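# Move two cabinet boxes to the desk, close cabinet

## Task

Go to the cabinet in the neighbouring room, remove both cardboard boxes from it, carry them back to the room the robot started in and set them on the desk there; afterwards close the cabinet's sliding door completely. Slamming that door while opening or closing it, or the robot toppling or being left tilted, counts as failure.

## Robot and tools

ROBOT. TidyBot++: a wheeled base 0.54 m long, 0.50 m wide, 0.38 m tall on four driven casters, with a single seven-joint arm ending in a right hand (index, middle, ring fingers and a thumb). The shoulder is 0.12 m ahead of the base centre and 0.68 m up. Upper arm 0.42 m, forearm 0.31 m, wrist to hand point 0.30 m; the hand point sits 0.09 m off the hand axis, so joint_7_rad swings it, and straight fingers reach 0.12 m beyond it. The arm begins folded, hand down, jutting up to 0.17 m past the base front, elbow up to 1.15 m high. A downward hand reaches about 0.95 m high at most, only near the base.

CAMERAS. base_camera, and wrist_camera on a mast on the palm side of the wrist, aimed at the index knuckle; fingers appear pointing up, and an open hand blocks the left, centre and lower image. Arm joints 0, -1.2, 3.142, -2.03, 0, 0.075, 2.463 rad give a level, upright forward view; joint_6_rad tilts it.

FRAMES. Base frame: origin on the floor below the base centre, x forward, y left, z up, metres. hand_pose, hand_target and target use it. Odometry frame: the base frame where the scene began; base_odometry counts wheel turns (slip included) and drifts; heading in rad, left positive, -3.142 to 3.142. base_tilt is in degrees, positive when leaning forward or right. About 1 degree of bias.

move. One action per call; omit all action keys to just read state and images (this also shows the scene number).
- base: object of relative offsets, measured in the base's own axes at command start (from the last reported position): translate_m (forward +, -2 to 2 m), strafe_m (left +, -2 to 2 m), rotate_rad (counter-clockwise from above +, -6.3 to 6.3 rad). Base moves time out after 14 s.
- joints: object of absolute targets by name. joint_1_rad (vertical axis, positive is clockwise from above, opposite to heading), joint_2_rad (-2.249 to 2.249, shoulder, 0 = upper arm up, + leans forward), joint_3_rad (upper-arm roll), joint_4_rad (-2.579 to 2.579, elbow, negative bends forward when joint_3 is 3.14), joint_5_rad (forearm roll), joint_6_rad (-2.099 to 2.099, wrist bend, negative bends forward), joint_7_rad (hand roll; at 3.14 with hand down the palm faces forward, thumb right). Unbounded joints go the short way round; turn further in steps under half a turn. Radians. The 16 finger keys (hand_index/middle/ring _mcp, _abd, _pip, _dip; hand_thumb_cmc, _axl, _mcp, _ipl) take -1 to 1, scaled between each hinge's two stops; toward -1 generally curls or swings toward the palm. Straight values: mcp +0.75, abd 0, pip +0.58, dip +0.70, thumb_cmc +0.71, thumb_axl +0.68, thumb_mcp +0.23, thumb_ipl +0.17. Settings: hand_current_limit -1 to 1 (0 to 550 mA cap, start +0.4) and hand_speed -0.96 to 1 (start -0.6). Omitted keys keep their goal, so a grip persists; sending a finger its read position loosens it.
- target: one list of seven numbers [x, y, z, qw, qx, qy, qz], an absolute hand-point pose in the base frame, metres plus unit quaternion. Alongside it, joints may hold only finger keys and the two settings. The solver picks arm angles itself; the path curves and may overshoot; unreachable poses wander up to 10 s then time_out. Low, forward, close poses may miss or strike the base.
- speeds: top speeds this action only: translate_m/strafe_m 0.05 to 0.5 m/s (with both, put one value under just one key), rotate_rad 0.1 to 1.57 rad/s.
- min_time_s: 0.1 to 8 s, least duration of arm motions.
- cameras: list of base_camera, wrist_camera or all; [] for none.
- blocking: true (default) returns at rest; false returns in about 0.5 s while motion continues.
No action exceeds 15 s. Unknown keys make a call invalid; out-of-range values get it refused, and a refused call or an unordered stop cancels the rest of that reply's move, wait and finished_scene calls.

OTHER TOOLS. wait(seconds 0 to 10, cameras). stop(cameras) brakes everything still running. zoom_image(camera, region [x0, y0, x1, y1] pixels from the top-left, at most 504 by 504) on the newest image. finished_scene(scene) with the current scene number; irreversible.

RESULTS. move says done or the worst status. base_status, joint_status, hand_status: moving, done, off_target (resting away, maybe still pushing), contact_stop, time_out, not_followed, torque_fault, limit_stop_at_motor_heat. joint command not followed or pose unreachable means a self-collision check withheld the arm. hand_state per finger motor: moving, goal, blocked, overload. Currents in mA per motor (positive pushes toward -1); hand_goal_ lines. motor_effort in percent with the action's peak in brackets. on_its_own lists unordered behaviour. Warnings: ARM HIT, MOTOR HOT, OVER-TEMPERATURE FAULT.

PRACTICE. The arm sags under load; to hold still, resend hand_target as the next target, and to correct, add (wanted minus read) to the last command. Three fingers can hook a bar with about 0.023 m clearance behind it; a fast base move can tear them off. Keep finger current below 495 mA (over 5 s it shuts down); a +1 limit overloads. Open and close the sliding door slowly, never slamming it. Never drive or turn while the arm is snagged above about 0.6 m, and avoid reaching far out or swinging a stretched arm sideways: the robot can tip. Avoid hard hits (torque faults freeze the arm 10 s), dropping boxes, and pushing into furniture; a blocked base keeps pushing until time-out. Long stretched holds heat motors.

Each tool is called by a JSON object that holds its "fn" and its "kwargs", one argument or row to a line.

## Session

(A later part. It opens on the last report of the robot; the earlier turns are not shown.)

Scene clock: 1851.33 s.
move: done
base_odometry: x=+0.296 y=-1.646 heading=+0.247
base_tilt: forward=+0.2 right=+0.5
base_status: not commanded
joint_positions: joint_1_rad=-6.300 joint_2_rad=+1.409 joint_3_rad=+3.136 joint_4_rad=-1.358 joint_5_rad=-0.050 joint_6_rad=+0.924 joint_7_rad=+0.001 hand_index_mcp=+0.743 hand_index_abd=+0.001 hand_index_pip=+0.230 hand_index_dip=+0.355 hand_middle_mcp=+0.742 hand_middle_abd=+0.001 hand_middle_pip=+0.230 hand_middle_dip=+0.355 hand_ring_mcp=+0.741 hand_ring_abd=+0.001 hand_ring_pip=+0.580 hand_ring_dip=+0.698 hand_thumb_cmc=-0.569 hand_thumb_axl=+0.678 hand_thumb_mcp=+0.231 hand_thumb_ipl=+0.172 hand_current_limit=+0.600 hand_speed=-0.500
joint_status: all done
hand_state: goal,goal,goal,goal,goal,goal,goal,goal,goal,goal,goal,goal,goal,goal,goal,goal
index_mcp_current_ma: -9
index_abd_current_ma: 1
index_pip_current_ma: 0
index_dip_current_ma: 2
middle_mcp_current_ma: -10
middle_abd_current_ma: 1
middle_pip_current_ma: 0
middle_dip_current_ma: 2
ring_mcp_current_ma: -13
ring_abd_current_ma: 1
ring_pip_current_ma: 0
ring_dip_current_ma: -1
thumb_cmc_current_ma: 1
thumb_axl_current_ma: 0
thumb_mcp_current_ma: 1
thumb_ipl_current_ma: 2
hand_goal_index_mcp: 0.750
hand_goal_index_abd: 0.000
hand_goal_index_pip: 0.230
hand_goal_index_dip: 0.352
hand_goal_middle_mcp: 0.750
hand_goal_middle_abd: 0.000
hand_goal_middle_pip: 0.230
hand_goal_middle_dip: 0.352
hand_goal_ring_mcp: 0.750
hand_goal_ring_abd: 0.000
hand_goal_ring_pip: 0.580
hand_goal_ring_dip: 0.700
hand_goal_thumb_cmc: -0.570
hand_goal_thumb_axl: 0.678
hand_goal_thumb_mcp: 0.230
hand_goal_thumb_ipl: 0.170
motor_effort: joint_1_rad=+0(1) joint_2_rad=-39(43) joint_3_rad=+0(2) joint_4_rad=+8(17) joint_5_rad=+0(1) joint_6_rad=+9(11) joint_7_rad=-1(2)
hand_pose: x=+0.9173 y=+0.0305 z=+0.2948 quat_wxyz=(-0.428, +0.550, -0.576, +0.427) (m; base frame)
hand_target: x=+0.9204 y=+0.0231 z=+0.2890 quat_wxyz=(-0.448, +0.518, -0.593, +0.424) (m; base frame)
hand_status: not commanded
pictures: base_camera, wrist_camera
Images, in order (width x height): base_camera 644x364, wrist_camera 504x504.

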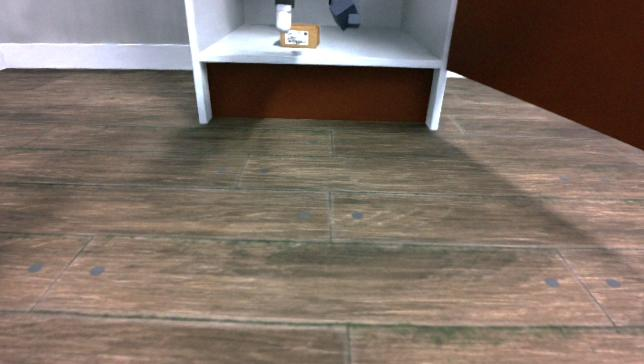

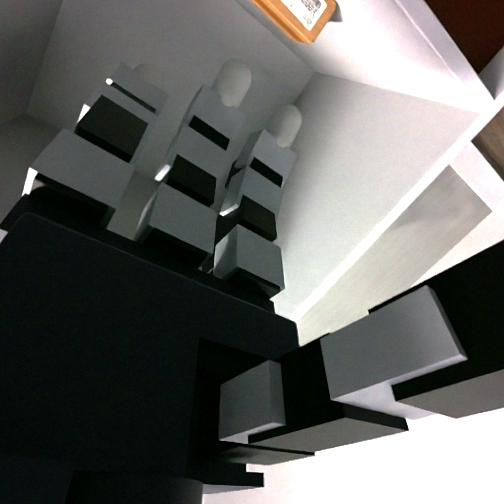

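{"fn": "move", "kwargs": {
  "base": {"translate_m":0.33,"strafe_m":0.008},
  "speeds": {"translate_m":0.15}
}}

{"fn": "move", "kwargs": {
  "joints": {"joint_2_rad":1.656,"joint_4_rad":-1.150,"joint_6_rad":0.990},
  "min_time_s": 3,
  "cameras": ["all"]
}}

{"fn": "zoom_image", "kwargs": {
  "camera": "base_camera",
  "region": [180, 0, 420, 130]
}}

Scene clock: 1861.97 s.
move: done
base_odometry: x=+0.614 y=-1.558 heading=+0.247
base_tilt: forward=+0.2 right=+0.4
base_status: done
joint_positions: joint_1_rad=-6.299 joint_2_rad=+1.409 joint_3_rad=+3.136 joint_4_rad=-1.353 joint_5_rad=-0.050 joint_6_rad=+0.926 joint_7_rad=+0.001 hand_index_mcp=+0.743 hand_index_abd=+0.001 hand_index_pip=+0.230 hand_index_dip=+0.355 hand_middle_mcp=+0.742 hand_middle_abd=+0.001 hand_middle_pip=+0.230 hand_middle_dip=+0.355 hand_ring_mcp=+0.741 hand_ring_abd=+0.001 hand_ring_pip=+0.580 hand_ring_dip=+0.698 hand_thumb_cmc=-0.569 hand_thumb_axl=+0.678 hand_thumb_mcp=+0.231 hand_thumb_ipl=+0.172 hand_current_limit=+0.600 hand_speed=-0.500
joint_status: not commanded
hand_state: goal,goal,goal,goal,goal,goal,goal,goal,goal,goal,goal,goal,goal,goal,goal,goal
index_mcp_current_ma: -9
index_abd_current_ma: 1
index_pip_current_ma: 0
index_dip_current_ma: 2
middle_mcp_current_ma: -10
middle_abd_current_ma: 1
middle_pip_current_ma: 0
middle_dip_current_ma: 2
ring_mcp_current_ma: -13
ring_abd_current_ma: 1
ring_pip_current_ma: 0
ring_dip_current_ma: -1
thumb_cmc_current_ma: 1
thumb_axl_current_ma: 0
thumb_mcp_current_ma: 0
thumb_ipl_current_ma: 2
hand_goal_index_mcp: 0.750
hand_goal_index_abd: 0.000
hand_goal_index_pip: 0.230
hand_goal_index_dip: 0.352
hand_goal_middle_mcp: 0.750
hand_goal_middle_abd: 0.000
hand_goal_middle_pip: 0.230
hand_goal_middle_dip: 0.352
hand_goal_ring_mcp: 0.750
hand_goal_ring_abd: 0.000
hand_goal_ring_pip: 0.580
hand_goal_ring_dip: 0.700
hand_goal_thumb_cmc: -0.570
hand_goal_thumb_axl: 0.678
hand_goal_thumb_mcp: 0.230
hand_goal_thumb_ipl: 0.170
motor_effort: joint_1_rad=+0(1) joint_2_rad=-39(40) joint_3_rad=+0(1) joint_4_rad=+10(11) joint_5_rad=+0(0) joint_6_rad=+10(10) joint_7_rad=+0(1)
hand_pose: x=+0.9200 y=+0.0298 z=+0.2974 quat_wxyz=(-0.430, +0.548, -0.575, +0.429) (m; base frame)
hand_target: x=+0.9204 y=+0.0231 z=+0.2890 quat_wxyz=(-0.448, +0.518, -0.593, +0.424) (m; base frame)
hand_status: not commanded
pictures: none

Scene clock: 1865.27 s.
move: done
base_odometry: x=+0.614 y=-1.558 heading=+0.247
base_tilt: forward=+0.1 right=+0.4
base_status: not commanded
joint_positions: joint_1_rad=-6.299 joint_2_rad=+1.610 joint_3_rad=+3.136 joint_4_rad=-1.168 joint_5_rad=-0.050 joint_6_rad=+0.943 joint_7_rad=+0.001 hand_index_mcp=+0.743 hand_index_abd=+0.001 hand_index_pip=+0.230 hand_index_dip=+0.355 hand_middle_mcp=+0.742 hand_middle_abd=+0.001 hand_middle_pip=+0.230 hand_middle_dip=+0.355 hand_ring_mcp=+0.741 hand_ring_abd=+0.001 hand_ring_pip=+0.580 hand_ring_dip=+0.698 hand_thumb_cmc=-0.569 hand_thumb_axl=+0.678 hand_thumb_mcp=+0.231 hand_thumb_ipl=+0.172 hand_current_limit=+0.600 hand_speed=-0.500
joint_status: all done
hand_state: goal,goal,goal,goal,goal,goal,goal,goal,goal,goal,goal,goal,goal,goal,goal,goal
index_mcp_current_ma: -9
index_abd_current_ma: 1
index_pip_current_ma: 0
index_dip_current_ma: 2
middle_mcp_current_ma: -10
middle_abd_current_ma: 1
middle_pip_current_ma: 0
middle_dip_current_ma: 2
ring_mcp_current_ma: -13
ring_abd_current_ma: 1
ring_pip_current_ma: 0
ring_dip_current_ma: -1
thumb_cmc_current_ma: 1
thumb_axl_current_ma: 0
thumb_mcp_current_ma: 0
thumb_ipl_current_ma: 2
hand_goal_index_mcp: 0.750
hand_goal_index_abd: 0.000
hand_goal_index_pip: 0.230
hand_goal_index_dip: 0.352
hand_goal_middle_mcp: 0.750
hand_goal_middle_abd: 0.000
hand_goal_middle_pip: 0.230
hand_goal_middle_dip: 0.352
hand_goal_ring_mcp: 0.750
hand_goal_ring_abd: 0.000
hand_goal_ring_pip: 0.580
hand_goal_ring_dip: 0.700
hand_goal_thumb_cmc: -0.570
hand_goal_thumb_axl: 0.678
hand_goal_thumb_mcp: 0.230
hand_goal_thumb_ipl: 0.170
motor_effort: joint_1_rad=+0(1) joint_2_rad=-39(41) joint_3_rad=-1(1) joint_4_rad=+9(11) joint_5_rad=+0(0) joint_6_rad=+9(10) joint_7_rad=-1(1)
hand_pose: x=+0.9207 y=+0.0292 z=+0.2115 quat_wxyz=(-0.429, +0.548, -0.575, +0.430) (m; base frame)
hand_target: x=+0.9151 y=+0.0223 z=+0.1959 quat_wxyz=(-0.446, +0.518, -0.594, +0.424) (m; base frame)
hand_status: not commanded
pictures: base_camera, wrist_camera
Images, in order (width x height): base_camera 644x364, wrist_camera 504x504.

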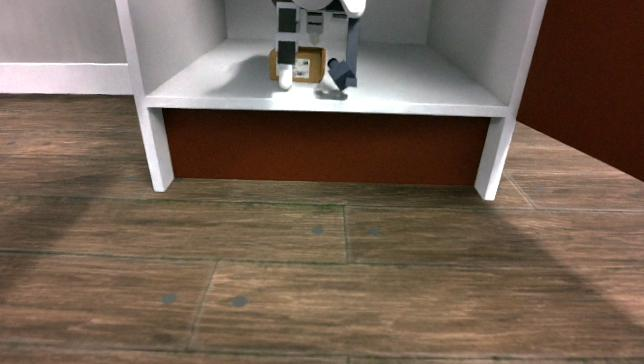

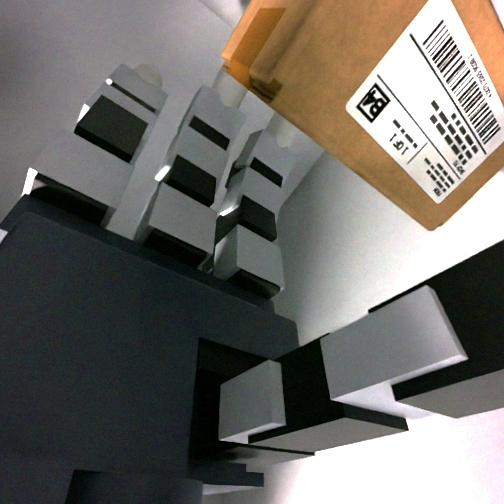

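Scaled by 2.100.

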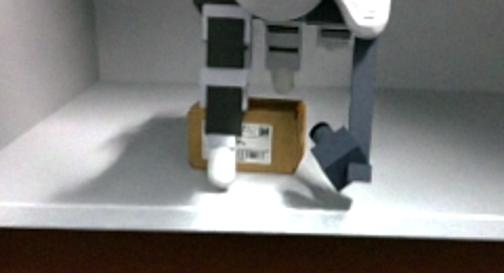

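{"fn": "move", "kwargs": {
  "base": {"translate_m":0.028},
  "speeds": {"translate_m":0.06},
  "cameras": ["all"]
}}

{"fn": "zoom_image", "kwargs": {
  "camera": "base_camera",
  "region": [180, 0, 420, 130]
}}

Scene clock: 1875.93 s.
move: done
base_odometry: x=+0.641 y=-1.551 heading=+0.247
base_tilt: forward=+0.1 right=+0.5
base_status: done
joint_positions: joint_1_rad=-6.298 joint_2_rad=+1.611 joint_3_rad=+3.136 joint_4_rad=-1.165 joint_5_rad=-0.050 joint_6_rad=+0.945 joint_7_rad=+0.001 hand_index_mcp=+0.743 hand_index_abd=+0.001 hand_index_pip=+0.230 hand_index_dip=+0.355 hand_middle_mcp=+0.742 hand_middle_abd=+0.001 hand_middle_pip=+0.230 hand_middle_dip=+0.355 hand_ring_mcp=+0.741 hand_ring_abd=+0.001 hand_ring_pip=+0.580 hand_ring_dip=+0.698 hand_thumb_cmc=-0.569 hand_thumb_axl=+0.678 hand_thumb_mcp=+0.231 hand_thumb_ipl=+0.172 hand_current_limit=+0.600 hand_speed=-0.500
joint_status: not commanded
hand_state: goal,goal,goal,goal,goal,goal,goal,goal,goal,goal,goal,goal,goal,goal,goal,goal
index_mcp_current_ma: -9
index_abd_current_ma: 1
index_pip_current_ma: 0
index_dip_current_ma: 2
middle_mcp_current_ma: -10
middle_abd_current_ma: 1
middle_pip_current_ma: 0
middle_dip_current_ma: 2
ring_mcp_current_ma: -13
ring_abd_current_ma: 1
ring_pip_current_ma: 0
ring_dip_current_ma: -1
thumb_cmc_current_ma: 1
thumb_axl_current_ma: 0
thumb_mcp_current_ma: 0
thumb_ipl_current_ma: 2
hand_goal_index_mcp: 0.750
hand_goal_index_abd: 0.000
hand_goal_index_pip: 0.230
hand_goal_index_dip: 0.352
hand_goal_middle_mcp: 0.750
hand_goal_middle_abd: 0.000
hand_goal_middle_pip: 0.230
hand_goal_middle_dip: 0.352
hand_goal_ring_mcp: 0.750
hand_goal_ring_abd: 0.000
hand_goal_ring_pip: 0.580
hand_goal_ring_dip: 0.700
hand_goal_thumb_cmc: -0.570
hand_goal_thumb_axl: 0.678
hand_goal_thumb_mcp: 0.230
hand_goal_thumb_ipl: 0.170
motor_effort: joint_1_rad=+0(1) joint_2_rad=-40(40) joint_3_rad=-1(1) joint_4_rad=+10(11) joint_5_rad=+0(0) joint_6_rad=+9(10) joint_7_rad=-1(1)
hand_pose: x=+0.9218 y=+0.0289 z=+0.2121 quat_wxyz=(-0.430, +0.547, -0.574, +0.431) (m; base frame)
hand_target: x=+0.9151 y=+0.0223 z=+0.1959 quat_wxyz=(-0.446, +0.518, -0.594, +0.424) (m; base frame)
hand_status: not commanded
pictures: base_camera, wrist_camera
Images, in order (width x height): base_camera 644x364, wrist_camera 504x504.

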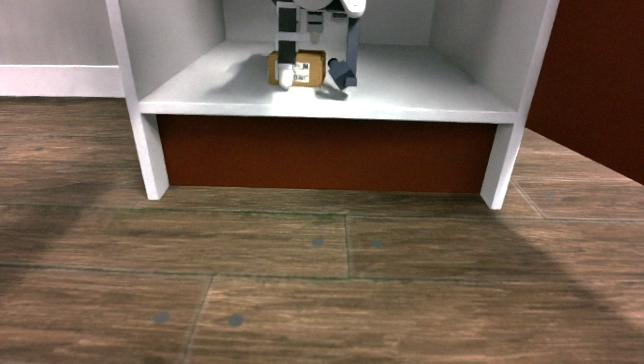

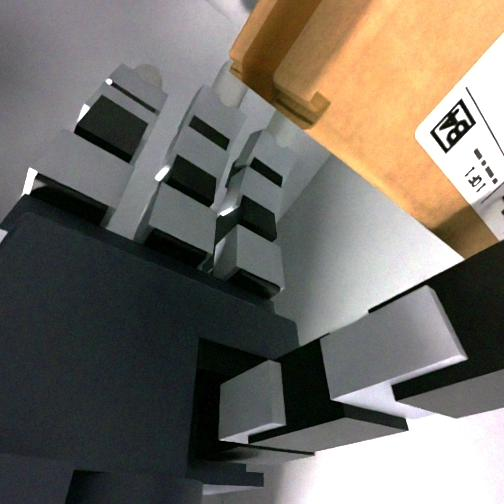

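Scaled by 2.100.

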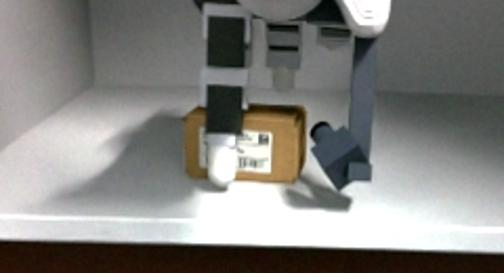

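{"fn": "move", "kwargs": {
  "base": {"translate_m":0.010},
  "speeds": {"translate_m":0.06},
  "joints": {"joint_2_rad":1.630,"joint_4_rad":-1.165,"joint_6_rad":0.985}
}}

{"fn": "move", "kwargs": {
  "joints": {"hand_index_mcp":-0.05,"hand_middle_mcp":-0.05},
  "cameras": ["all"]
}}

{"fn": "zoom_image", "kwargs": {
  "camera": "base_camera",
  "region": [180, 0, 420, 130]
}}

Scene clock: 1882.13 s.
move: done
base_odometry: x=+0.651 y=-1.548 heading=+0.248
base_tilt: forward=+0.2 right=+0.4
base_status: done
joint_positions: joint_1_rad=-6.298 joint_2_rad=+1.610 joint_3_rad=+3.136 joint_4_rad=-1.165 joint_5_rad=-0.050 joint_6_rad=+0.945 joint_7_rad=+0.001 hand_index_mcp=+0.743 hand_index_abd=+0.001 hand_index_pip=+0.230 hand_index_dip=+0.355 hand_middle_mcp=+0.742 hand_middle_abd=+0.001 hand_middle_pip=+0.230 hand_middle_dip=+0.355 hand_ring_mcp=+0.741 hand_ring_abd=+0.001 hand_ring_pip=+0.580 hand_ring_dip=+0.698 hand_thumb_cmc=-0.569 hand_thumb_axl=+0.678 hand_thumb_mcp=+0.231 hand_thumb_ipl=+0.172 hand_current_limit=+0.600 hand_speed=-0.500
joint_status: all done
hand_state: goal,goal,goal,goal,goal,goal,goal,goal,goal,goal,goal,goal,goal,goal,goal,goal
index_mcp_current_ma: -9
index_abd_current_ma: 1
index_pip_current_ma: 0
index_dip_current_ma: 2
middle_mcp_current_ma: -10
middle_abd_current_ma: 1
middle_pip_current_ma: 0
middle_dip_current_ma: 2
ring_mcp_current_ma: -13
ring_abd_current_ma: 1
ring_pip_current_ma: 0
ring_dip_current_ma: -1
thumb_cmc_current_ma: 1
thumb_axl_current_ma: 0
thumb_mcp_current_ma: 0
thumb_ipl_current_ma: 2
hand_goal_index_mcp: 0.750
hand_goal_index_abd: 0.000
hand_goal_index_pip: 0.230
hand_goal_index_dip: 0.352
hand_goal_middle_mcp: 0.750
hand_goal_middle_abd: 0.000
hand_goal_middle_pip: 0.230
hand_goal_middle_dip: 0.352
hand_goal_ring_mcp: 0.750
hand_goal_ring_abd: 0.000
hand_goal_ring_pip: 0.580
hand_goal_ring_dip: 0.700
hand_goal_thumb_cmc: -0.570
hand_goal_thumb_axl: 0.678
hand_goal_thumb_mcp: 0.230
hand_goal_thumb_ipl: 0.170
motor_effort: joint_1_rad=+0(1) joint_2_rad=-39(41) joint_3_rad=+0(1) joint_4_rad=+9(11) joint_5_rad=+0(0) joint_6_rad=+10(10) joint_7_rad=-1(1)
hand_pose: x=+0.9222 y=+0.0286 z=+0.2126 quat_wxyz=(-0.430, +0.547, -0.574, +0.431) (m; base frame)
hand_target: x=+0.9201 y=+0.0224 z=+0.2096 quat_wxyz=(-0.448, +0.517, -0.593, +0.425) (m; base frame)
hand_status: not commanded
pictures: none

Scene clock: 1883.10 s.
move: done
base_odometry: x=+0.651 y=-1.548 heading=+0.248
base_tilt: forward=+0.2 right=+0.4
base_status: not commanded
joint_positions: joint_1_rad=-6.298 joint_2_rad=+1.608 joint_3_rad=+3.136 joint_4_rad=-1.161 joint_5_rad=-0.050 joint_6_rad=+0.958 joint_7_rad=+0.001 hand_index_mcp=-0.051 hand_index_abd=+0.001 hand_index_pip=+0.233 hand_index_dip=+0.355 hand_middle_mcp=-0.051 hand_middle_abd=+0.001 hand_middle_pip=+0.233 hand_middle_dip=+0.355 hand_ring_mcp=+0.740 hand_ring_abd=+0.001 hand_ring_pip=+0.580 hand_ring_dip=+0.698 hand_thumb_cmc=-0.569 hand_thumb_axl=+0.678 hand_thumb_mcp=+0.231 hand_thumb_ipl=+0.172 hand_current_limit=+0.600 hand_speed=-0.500
joint_status: all done
hand_state: goal,goal,goal,goal,goal,goal,goal,goal,goal,goal,goal,goal,goal,goal,goal,goal
index_mcp_current_ma: 0
index_abd_current_ma: 1
index_pip_current_ma: 2
index_dip_current_ma: 3
middle_mcp_current_ma: 0
middle_abd_current_ma: 1
middle_pip_current_ma: 3
middle_dip_current_ma: 3
ring_mcp_current_ma: -13
ring_abd_current_ma: 1
ring_pip_current_ma: 0
ring_dip_current_ma: -1
thumb_cmc_current_ma: 1
thumb_axl_current_ma: 0
thumb_mcp_current_ma: 0
thumb_ipl_current_ma: 2
hand_goal_index_mcp: -0.050
hand_goal_index_abd: 0.000
hand_goal_index_pip: 0.230
hand_goal_index_dip: 0.352
hand_goal_middle_mcp: -0.050
hand_goal_middle_abd: 0.000
hand_goal_middle_pip: 0.230
hand_goal_middle_dip: 0.352
hand_goal_ring_mcp: 0.750
hand_goal_ring_abd: 0.000
hand_goal_ring_pip: 0.580
hand_goal_ring_dip: 0.700
hand_goal_thumb_cmc: -0.570
hand_goal_thumb_axl: 0.678
hand_goal_thumb_mcp: 0.230
hand_goal_thumb_ipl: 0.170
motor_effort: joint_1_rad=+0(1) joint_2_rad=-39(40) joint_3_rad=+0(1) joint_4_rad=+10(10) joint_5_rad=+0(0) joint_6_rad=+9(10) joint_7_rad=-1(1)
hand_pose: x=+0.9267 y=+0.0285 z=+0.2193 quat_wxyz=(-0.436, +0.542, -0.570, +0.437) (m; base frame)
hand_target: x=+0.9201 y=+0.0224 z=+0.2096 quat_wxyz=(-0.448, +0.517, -0.593, +0.425) (m; base frame)
hand_status: not commanded
pictures: base_camera, wrist_camera
Images, in order (width x height): base_camera 644x364, wrist_camera 504x504.

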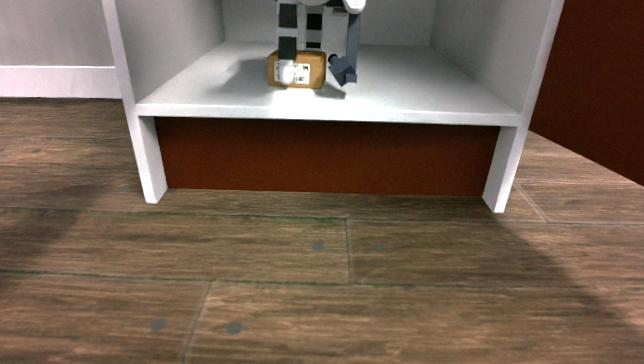

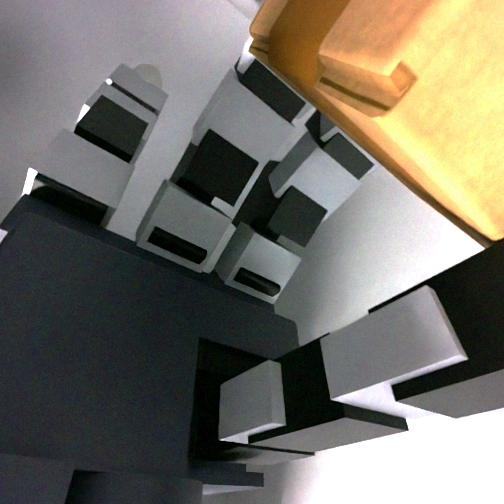

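Scaled by 2.100.

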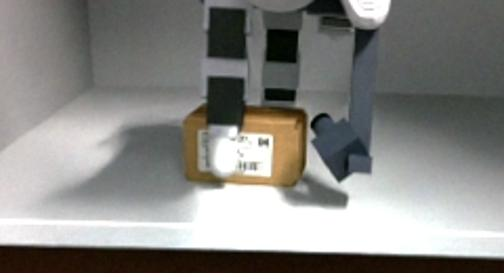

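Good, same situation. Close and squeeze.

{"fn": "move", "kwargs": {
  "joints": {"hand_index_mcp":-0.25,"hand_middle_mcp":-0.26}
}}

{"fn": "move", "kwargs": {
  "joints": {"hand_thumb_mcp":0.12,"hand_index_mcp":-0.26,"hand_middle_mcp":-0.28},
  "cameras": ["all"]
}}

{"fn": "zoom_image", "kwargs": {
  "camera": "base_camera",
  "region": [180, 0, 420, 130]
}}

Scene clock: 1887.67 s.
move: off_target
base_odometry: x=+0.651 y=-1.548 heading=+0.248
base_tilt: forward=+0.2 right=+0.5
base_status: not commanded
joint_positions: joint_1_rad=-6.298 joint_2_rad=+1.608 joint_3_rad=+3.136 joint_4_rad=-1.161 joint_5_rad=-0.050 joint_6_rad=+0.958 joint_7_rad=+0.000 hand_index_mcp=-0.157 hand_index_abd=+0.002 hand_index_pip=+0.264 hand_index_dip=+0.367 hand_middle_mcp=-0.173 hand_middle_abd=+0.000 hand_middle_pip=+0.258 hand_middle_dip=+0.365 hand_ring_mcp=+0.740 hand_ring_abd=+0.001 hand_ring_pip=+0.580 hand_ring_dip=+0.698 hand_thumb_cmc=-0.571 hand_thumb_axl=+0.674 hand_thumb_mcp=+0.259 hand_thumb_ipl=+0.178 hand_current_limit=+0.600 hand_speed=-0.500
joint_status: hand_index_mcp off_target (ended at -0.157, target -0.250); hand_middle_mcp off_target (ended at -0.173, target -0.260)
hand_state: blocked,goal,blocked,goal,blocked,goal,blocked,goal,goal,goal,goal,goal,goal,goal,blocked,goal
index_mcp_current_ma: 303
index_abd_current_ma: 1
index_pip_current_ma: 71
index_dip_current_ma: 22
middle_mcp_current_ma: 278
middle_abd_current_ma: 0
middle_pip_current_ma: 54
middle_dip_current_ma: 18
ring_mcp_current_ma: -13
ring_abd_current_ma: 1
ring_pip_current_ma: 0
ring_dip_current_ma: -1
thumb_cmc_current_ma: -1
thumb_axl_current_ma: -5
thumb_mcp_current_ma: 79
thumb_ipl_current_ma: 13
hand_goal_index_mcp: -0.250
hand_goal_index_abd: 0.000
hand_goal_index_pip: 0.230
hand_goal_index_dip: 0.352
hand_goal_middle_mcp: -0.260
hand_goal_middle_abd: 0.000
hand_goal_middle_pip: 0.230
hand_goal_middle_dip: 0.352
hand_goal_ring_mcp: 0.750
hand_goal_ring_abd: 0.000
hand_goal_ring_pip: 0.580
hand_goal_ring_dip: 0.700
hand_goal_thumb_cmc: -0.570
hand_goal_thumb_axl: 0.678
hand_goal_thumb_mcp: 0.230
hand_goal_thumb_ipl: 0.170
motor_effort: joint_1_rad=+0(1) joint_2_rad=-38(40) joint_3_rad=+1(1) joint_4_rad=+9(9) joint_5_rad=+0(0) joint_6_rad=+8(10) joint_7_rad=+0(1)
hand_pose: x=+0.9268 y=+0.0285 z=+0.2193 quat_wxyz=(-0.436, +0.542, -0.570, +0.437) (m; base frame)
hand_target: x=+0.9201 y=+0.0224 z=+0.2096 quat_wxyz=(-0.448, +0.517, -0.593, +0.425) (m; base frame)
hand_status: not commanded
pictures: none

Scene clock: 1888.23 s.
move: off_target
base_odometry: x=+0.651 y=-1.548 heading=+0.248
base_tilt: forward=+0.2 right=+0.4
base_status: not commanded
joint_positions: joint_1_rad=-6.298 joint_2_rad=+1.608 joint_3_rad=+3.136 joint_4_rad=-1.161 joint_5_rad=-0.050 joint_6_rad=+0.958 joint_7_rad=+0.000 hand_index_mcp=-0.160 hand_index_abd=+0.002 hand_index_pip=+0.267 hand_index_dip=+0.368 hand_middle_mcp=-0.177 hand_middle_abd=+0.000 hand_middle_pip=+0.263 hand_middle_dip=+0.366 hand_ring_mcp=+0.740 hand_ring_abd=+0.001 hand_ring_pip=+0.580 hand_ring_dip=+0.698 hand_thumb_cmc=-0.571 hand_thumb_axl=+0.671 hand_thumb_mcp=+0.253 hand_thumb_ipl=+0.183 hand_current_limit=+0.600 hand_speed=-0.500
joint_status: hand_index_mcp off_target (ended at -0.160, target -0.260); hand_middle_mcp off_target (ended at -0.177, target -0.280); hand_thumb_mcp off_target (ended at +0.253, target +0.120)
hand_state: blocked,goal,blocked,goal,blocked,goal,blocked,goal,goal,goal,goal,goal,goal,goal,blocked,goal
index_mcp_current_ma: 337
index_abd_current_ma: 1
index_pip_current_ma: 80
index_dip_current_ma: 26
middle_mcp_current_ma: 352
middle_abd_current_ma: 0
middle_pip_current_ma: 66
middle_dip_current_ma: 21
ring_mcp_current_ma: -13
ring_abd_current_ma: 1
ring_pip_current_ma: 0
ring_dip_current_ma: -1
thumb_cmc_current_ma: -1
thumb_axl_current_ma: -10
thumb_mcp_current_ma: 440
thumb_ipl_current_ma: 27
hand_goal_index_mcp: -0.260
hand_goal_index_abd: 0.000
hand_goal_index_pip: 0.230
hand_goal_index_dip: 0.352
hand_goal_middle_mcp: -0.280
hand_goal_middle_abd: 0.000
hand_goal_middle_pip: 0.230
hand_goal_middle_dip: 0.352
hand_goal_ring_mcp: 0.750
hand_goal_ring_abd: 0.000
hand_goal_ring_pip: 0.580
hand_goal_ring_dip: 0.700
hand_goal_thumb_cmc: -0.570
hand_goal_thumb_axl: 0.678
hand_goal_thumb_mcp: 0.120
hand_goal_thumb_ipl: 0.170
motor_effort: joint_1_rad=+0(1) joint_2_rad=-37(38) joint_3_rad=+0(1) joint_4_rad=+8(9) joint_5_rad=+0(0) joint_6_rad=+7(8) joint_7_rad=+0(1)
hand_pose: x=+0.9268 y=+0.0285 z=+0.2193 quat_wxyz=(-0.436, +0.542, -0.570, +0.437) (m; base frame)
hand_target: x=+0.9201 y=+0.0224 z=+0.2096 quat_wxyz=(-0.448, +0.517, -0.593, +0.425) (m; base frame)
hand_status: not commanded
pictures: base_camera, wrist_camera
Images, in order (width x height): base_camera 644x364, wrist_camera 504x504.

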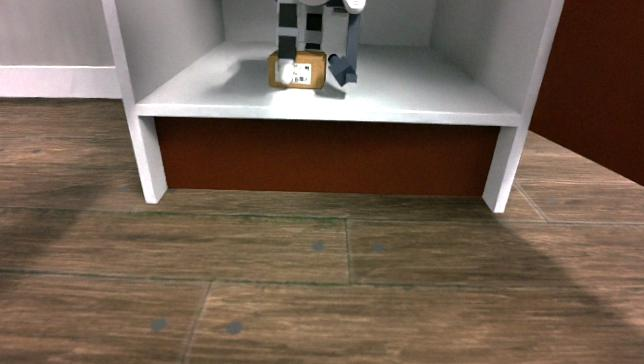

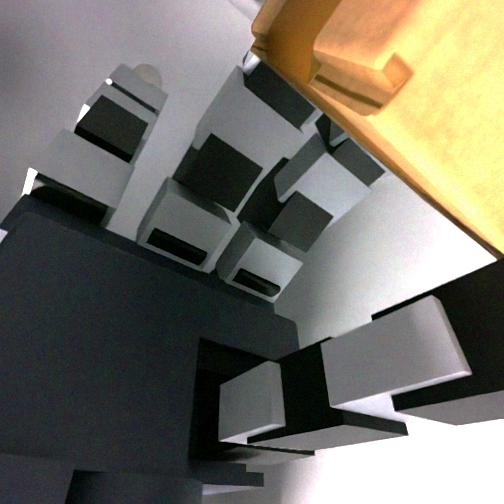

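Scaled by 2.100.

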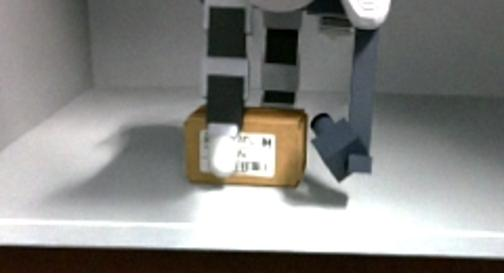

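{"fn": "move", "kwargs": {
  "joints": {"joint_2_rad":1.55,"joint_4_rad":-1.245,"joint_6_rad":0.98},
  "min_time_s": 3
}}

{"fn": "move", "kwargs": {
  "joints": {"joint_2_rad":1.43,"joint_4_rad":-1.37,"joint_6_rad":0.97},
  "min_time_s": 3,
  "cameras": ["base_camera"]
}}

{"fn": "zoom_image", "kwargs": {
  "camera": "base_camera",
  "region": [180, 0, 420, 130]
}}

Scene clock: 1895.40 s.
move: done
base_odometry: x=+0.651 y=-1.548 heading=+0.248
base_tilt: forward=+0.2 right=+0.4
base_status: not commanded
joint_positions: joint_1_rad=-6.298 joint_2_rad=+1.570 joint_3_rad=+3.136 joint_4_rad=-1.223 joint_5_rad=-0.050 joint_6_rad=+0.958 joint_7_rad=+0.000 hand_index_mcp=-0.160 hand_index_abd=+0.002 hand_index_pip=+0.286 hand_index_dip=+0.381 hand_middle_mcp=-0.177 hand_middle_abd=+0.000 hand_middle_pip=+0.281 hand_middle_dip=+0.379 hand_ring_mcp=+0.740 hand_ring_abd=+0.001 hand_ring_pip=+0.580 hand_ring_dip=+0.698 hand_thumb_cmc=-0.571 hand_thumb_axl=+0.671 hand_thumb_mcp=+0.222 hand_thumb_ipl=+0.183 hand_current_limit=+0.600 hand_speed=-0.500
joint_status: all done
hand_state: blocked,goal,blocked,blocked,blocked,goal,blocked,blocked,goal,goal,goal,goal,goal,goal,blocked,goal
index_mcp_current_ma: 336
index_abd_current_ma: 1
index_pip_current_ma: 139
index_dip_current_ma: 55
middle_mcp_current_ma: 351
middle_abd_current_ma: 0
middle_pip_current_ma: 121
middle_dip_current_ma: 51
ring_mcp_current_ma: -13
ring_abd_current_ma: 1
ring_pip_current_ma: 0
ring_dip_current_ma: -1
thumb_cmc_current_ma: -1
thumb_axl_current_ma: -10
thumb_mcp_current_ma: 440
thumb_ipl_current_ma: 27
hand_goal_index_mcp: -0.260
hand_goal_index_abd: 0.000
hand_goal_index_pip: 0.230
hand_goal_index_dip: 0.352
hand_goal_middle_mcp: -0.280
hand_goal_middle_abd: 0.000
hand_goal_middle_pip: 0.230
hand_goal_middle_dip: 0.352
hand_goal_ring_mcp: 0.750
hand_goal_ring_abd: 0.000
hand_goal_ring_pip: 0.580
hand_goal_ring_dip: 0.700
hand_goal_thumb_cmc: -0.570
hand_goal_thumb_axl: 0.678
hand_goal_thumb_mcp: 0.120
hand_goal_thumb_ipl: 0.170
on_its_own: hand_thumb_mcp moved -0.031 toward your old target +0.120
motor_effort: joint_1_rad=+0(1) joint_2_rad=-40(41) joint_3_rad=+0(1) joint_4_rad=+10(11) joint_5_rad=+0(0) joint_6_rad=+9(11) joint_7_rad=+0(1)
hand_pose: x=+0.9166 y=+0.0285 z=+0.2265 quat_wxyz=(-0.429, +0.547, -0.575, +0.430) (m; base frame)
hand_target: x=+0.9200 y=+0.0227 z=+0.2419 quat_wxyz=(-0.447, +0.518, -0.594, +0.423) (m; base frame)
hand_status: not commanded
pictures: none

Scene clock: 1898.70 s.
move: done
base_odometry: x=+0.651 y=-1.548 heading=+0.248
base_tilt: forward=+0.2 right=+0.4
base_status: not commanded
joint_positions: joint_1_rad=-6.298 joint_2_rad=+1.450 joint_3_rad=+3.136 joint_4_rad=-1.348 joint_5_rad=-0.050 joint_6_rad=+0.958 joint_7_rad=+0.000 hand_index_mcp=-0.160 hand_index_abd=+0.002 hand_index_pip=+0.286 hand_index_dip=+0.381 hand_middle_mcp=-0.177 hand_middle_abd=+0.000 hand_middle_pip=+0.281 hand_middle_dip=+0.379 hand_ring_mcp=+0.740 hand_ring_abd=+0.001 hand_ring_pip=+0.580 hand_ring_dip=+0.698 hand_thumb_cmc=-0.571 hand_thumb_axl=+0.671 hand_thumb_mcp=+0.222 hand_thumb_ipl=+0.183 hand_current_limit=+0.600 hand_speed=-0.500
joint_status: all done
hand_state: blocked,goal,blocked,blocked,blocked,goal,blocked,blocked,goal,goal,goal,goal,goal,goal,blocked,goal
index_mcp_current_ma: 336
index_abd_current_ma: 1
index_pip_current_ma: 139
index_dip_current_ma: 55
middle_mcp_current_ma: 351
middle_abd_current_ma: 0
middle_pip_current_ma: 121
middle_dip_current_ma: 51
ring_mcp_current_ma: -13
ring_abd_current_ma: 1
ring_pip_current_ma: 0
ring_dip_current_ma: -1
thumb_cmc_current_ma: -1
thumb_axl_current_ma: -10
thumb_mcp_current_ma: 440
thumb_ipl_current_ma: 27
hand_goal_index_mcp: -0.260
hand_goal_index_abd: 0.000
hand_goal_index_pip: 0.230
hand_goal_index_dip: 0.352
hand_goal_middle_mcp: -0.280
hand_goal_middle_abd: 0.000
hand_goal_middle_pip: 0.230
hand_goal_middle_dip: 0.352
hand_goal_ring_mcp: 0.750
hand_goal_ring_abd: 0.000
hand_goal_ring_pip: 0.580
hand_goal_ring_dip: 0.700
hand_goal_thumb_cmc: -0.570
hand_goal_thumb_axl: 0.678
hand_goal_thumb_mcp: 0.120
hand_goal_thumb_ipl: 0.170
motor_effort: joint_1_rad=+0(1) joint_2_rad=-40(42) joint_3_rad=-1(1) joint_4_rad=+9(11) joint_5_rad=+0(0) joint_6_rad=+10(11) joint_7_rad=-1(1)
hand_pose: x=+0.9113 y=+0.0287 z=+0.2752 quat_wxyz=(-0.428, +0.549, -0.576, +0.429) (m; base frame)
hand_target: x=+0.9121 y=+0.0231 z=+0.2876 quat_wxyz=(-0.443, +0.522, -0.597, +0.419) (m; base frame)
hand_status: not commanded
pictures: base_camera
Images, in order (width x height): base_camera 644x364.

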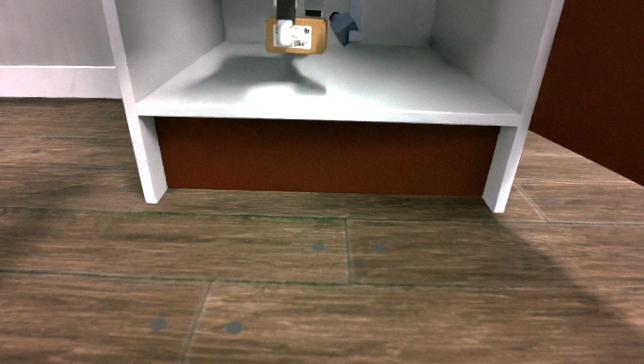

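Scaled by 2.100.

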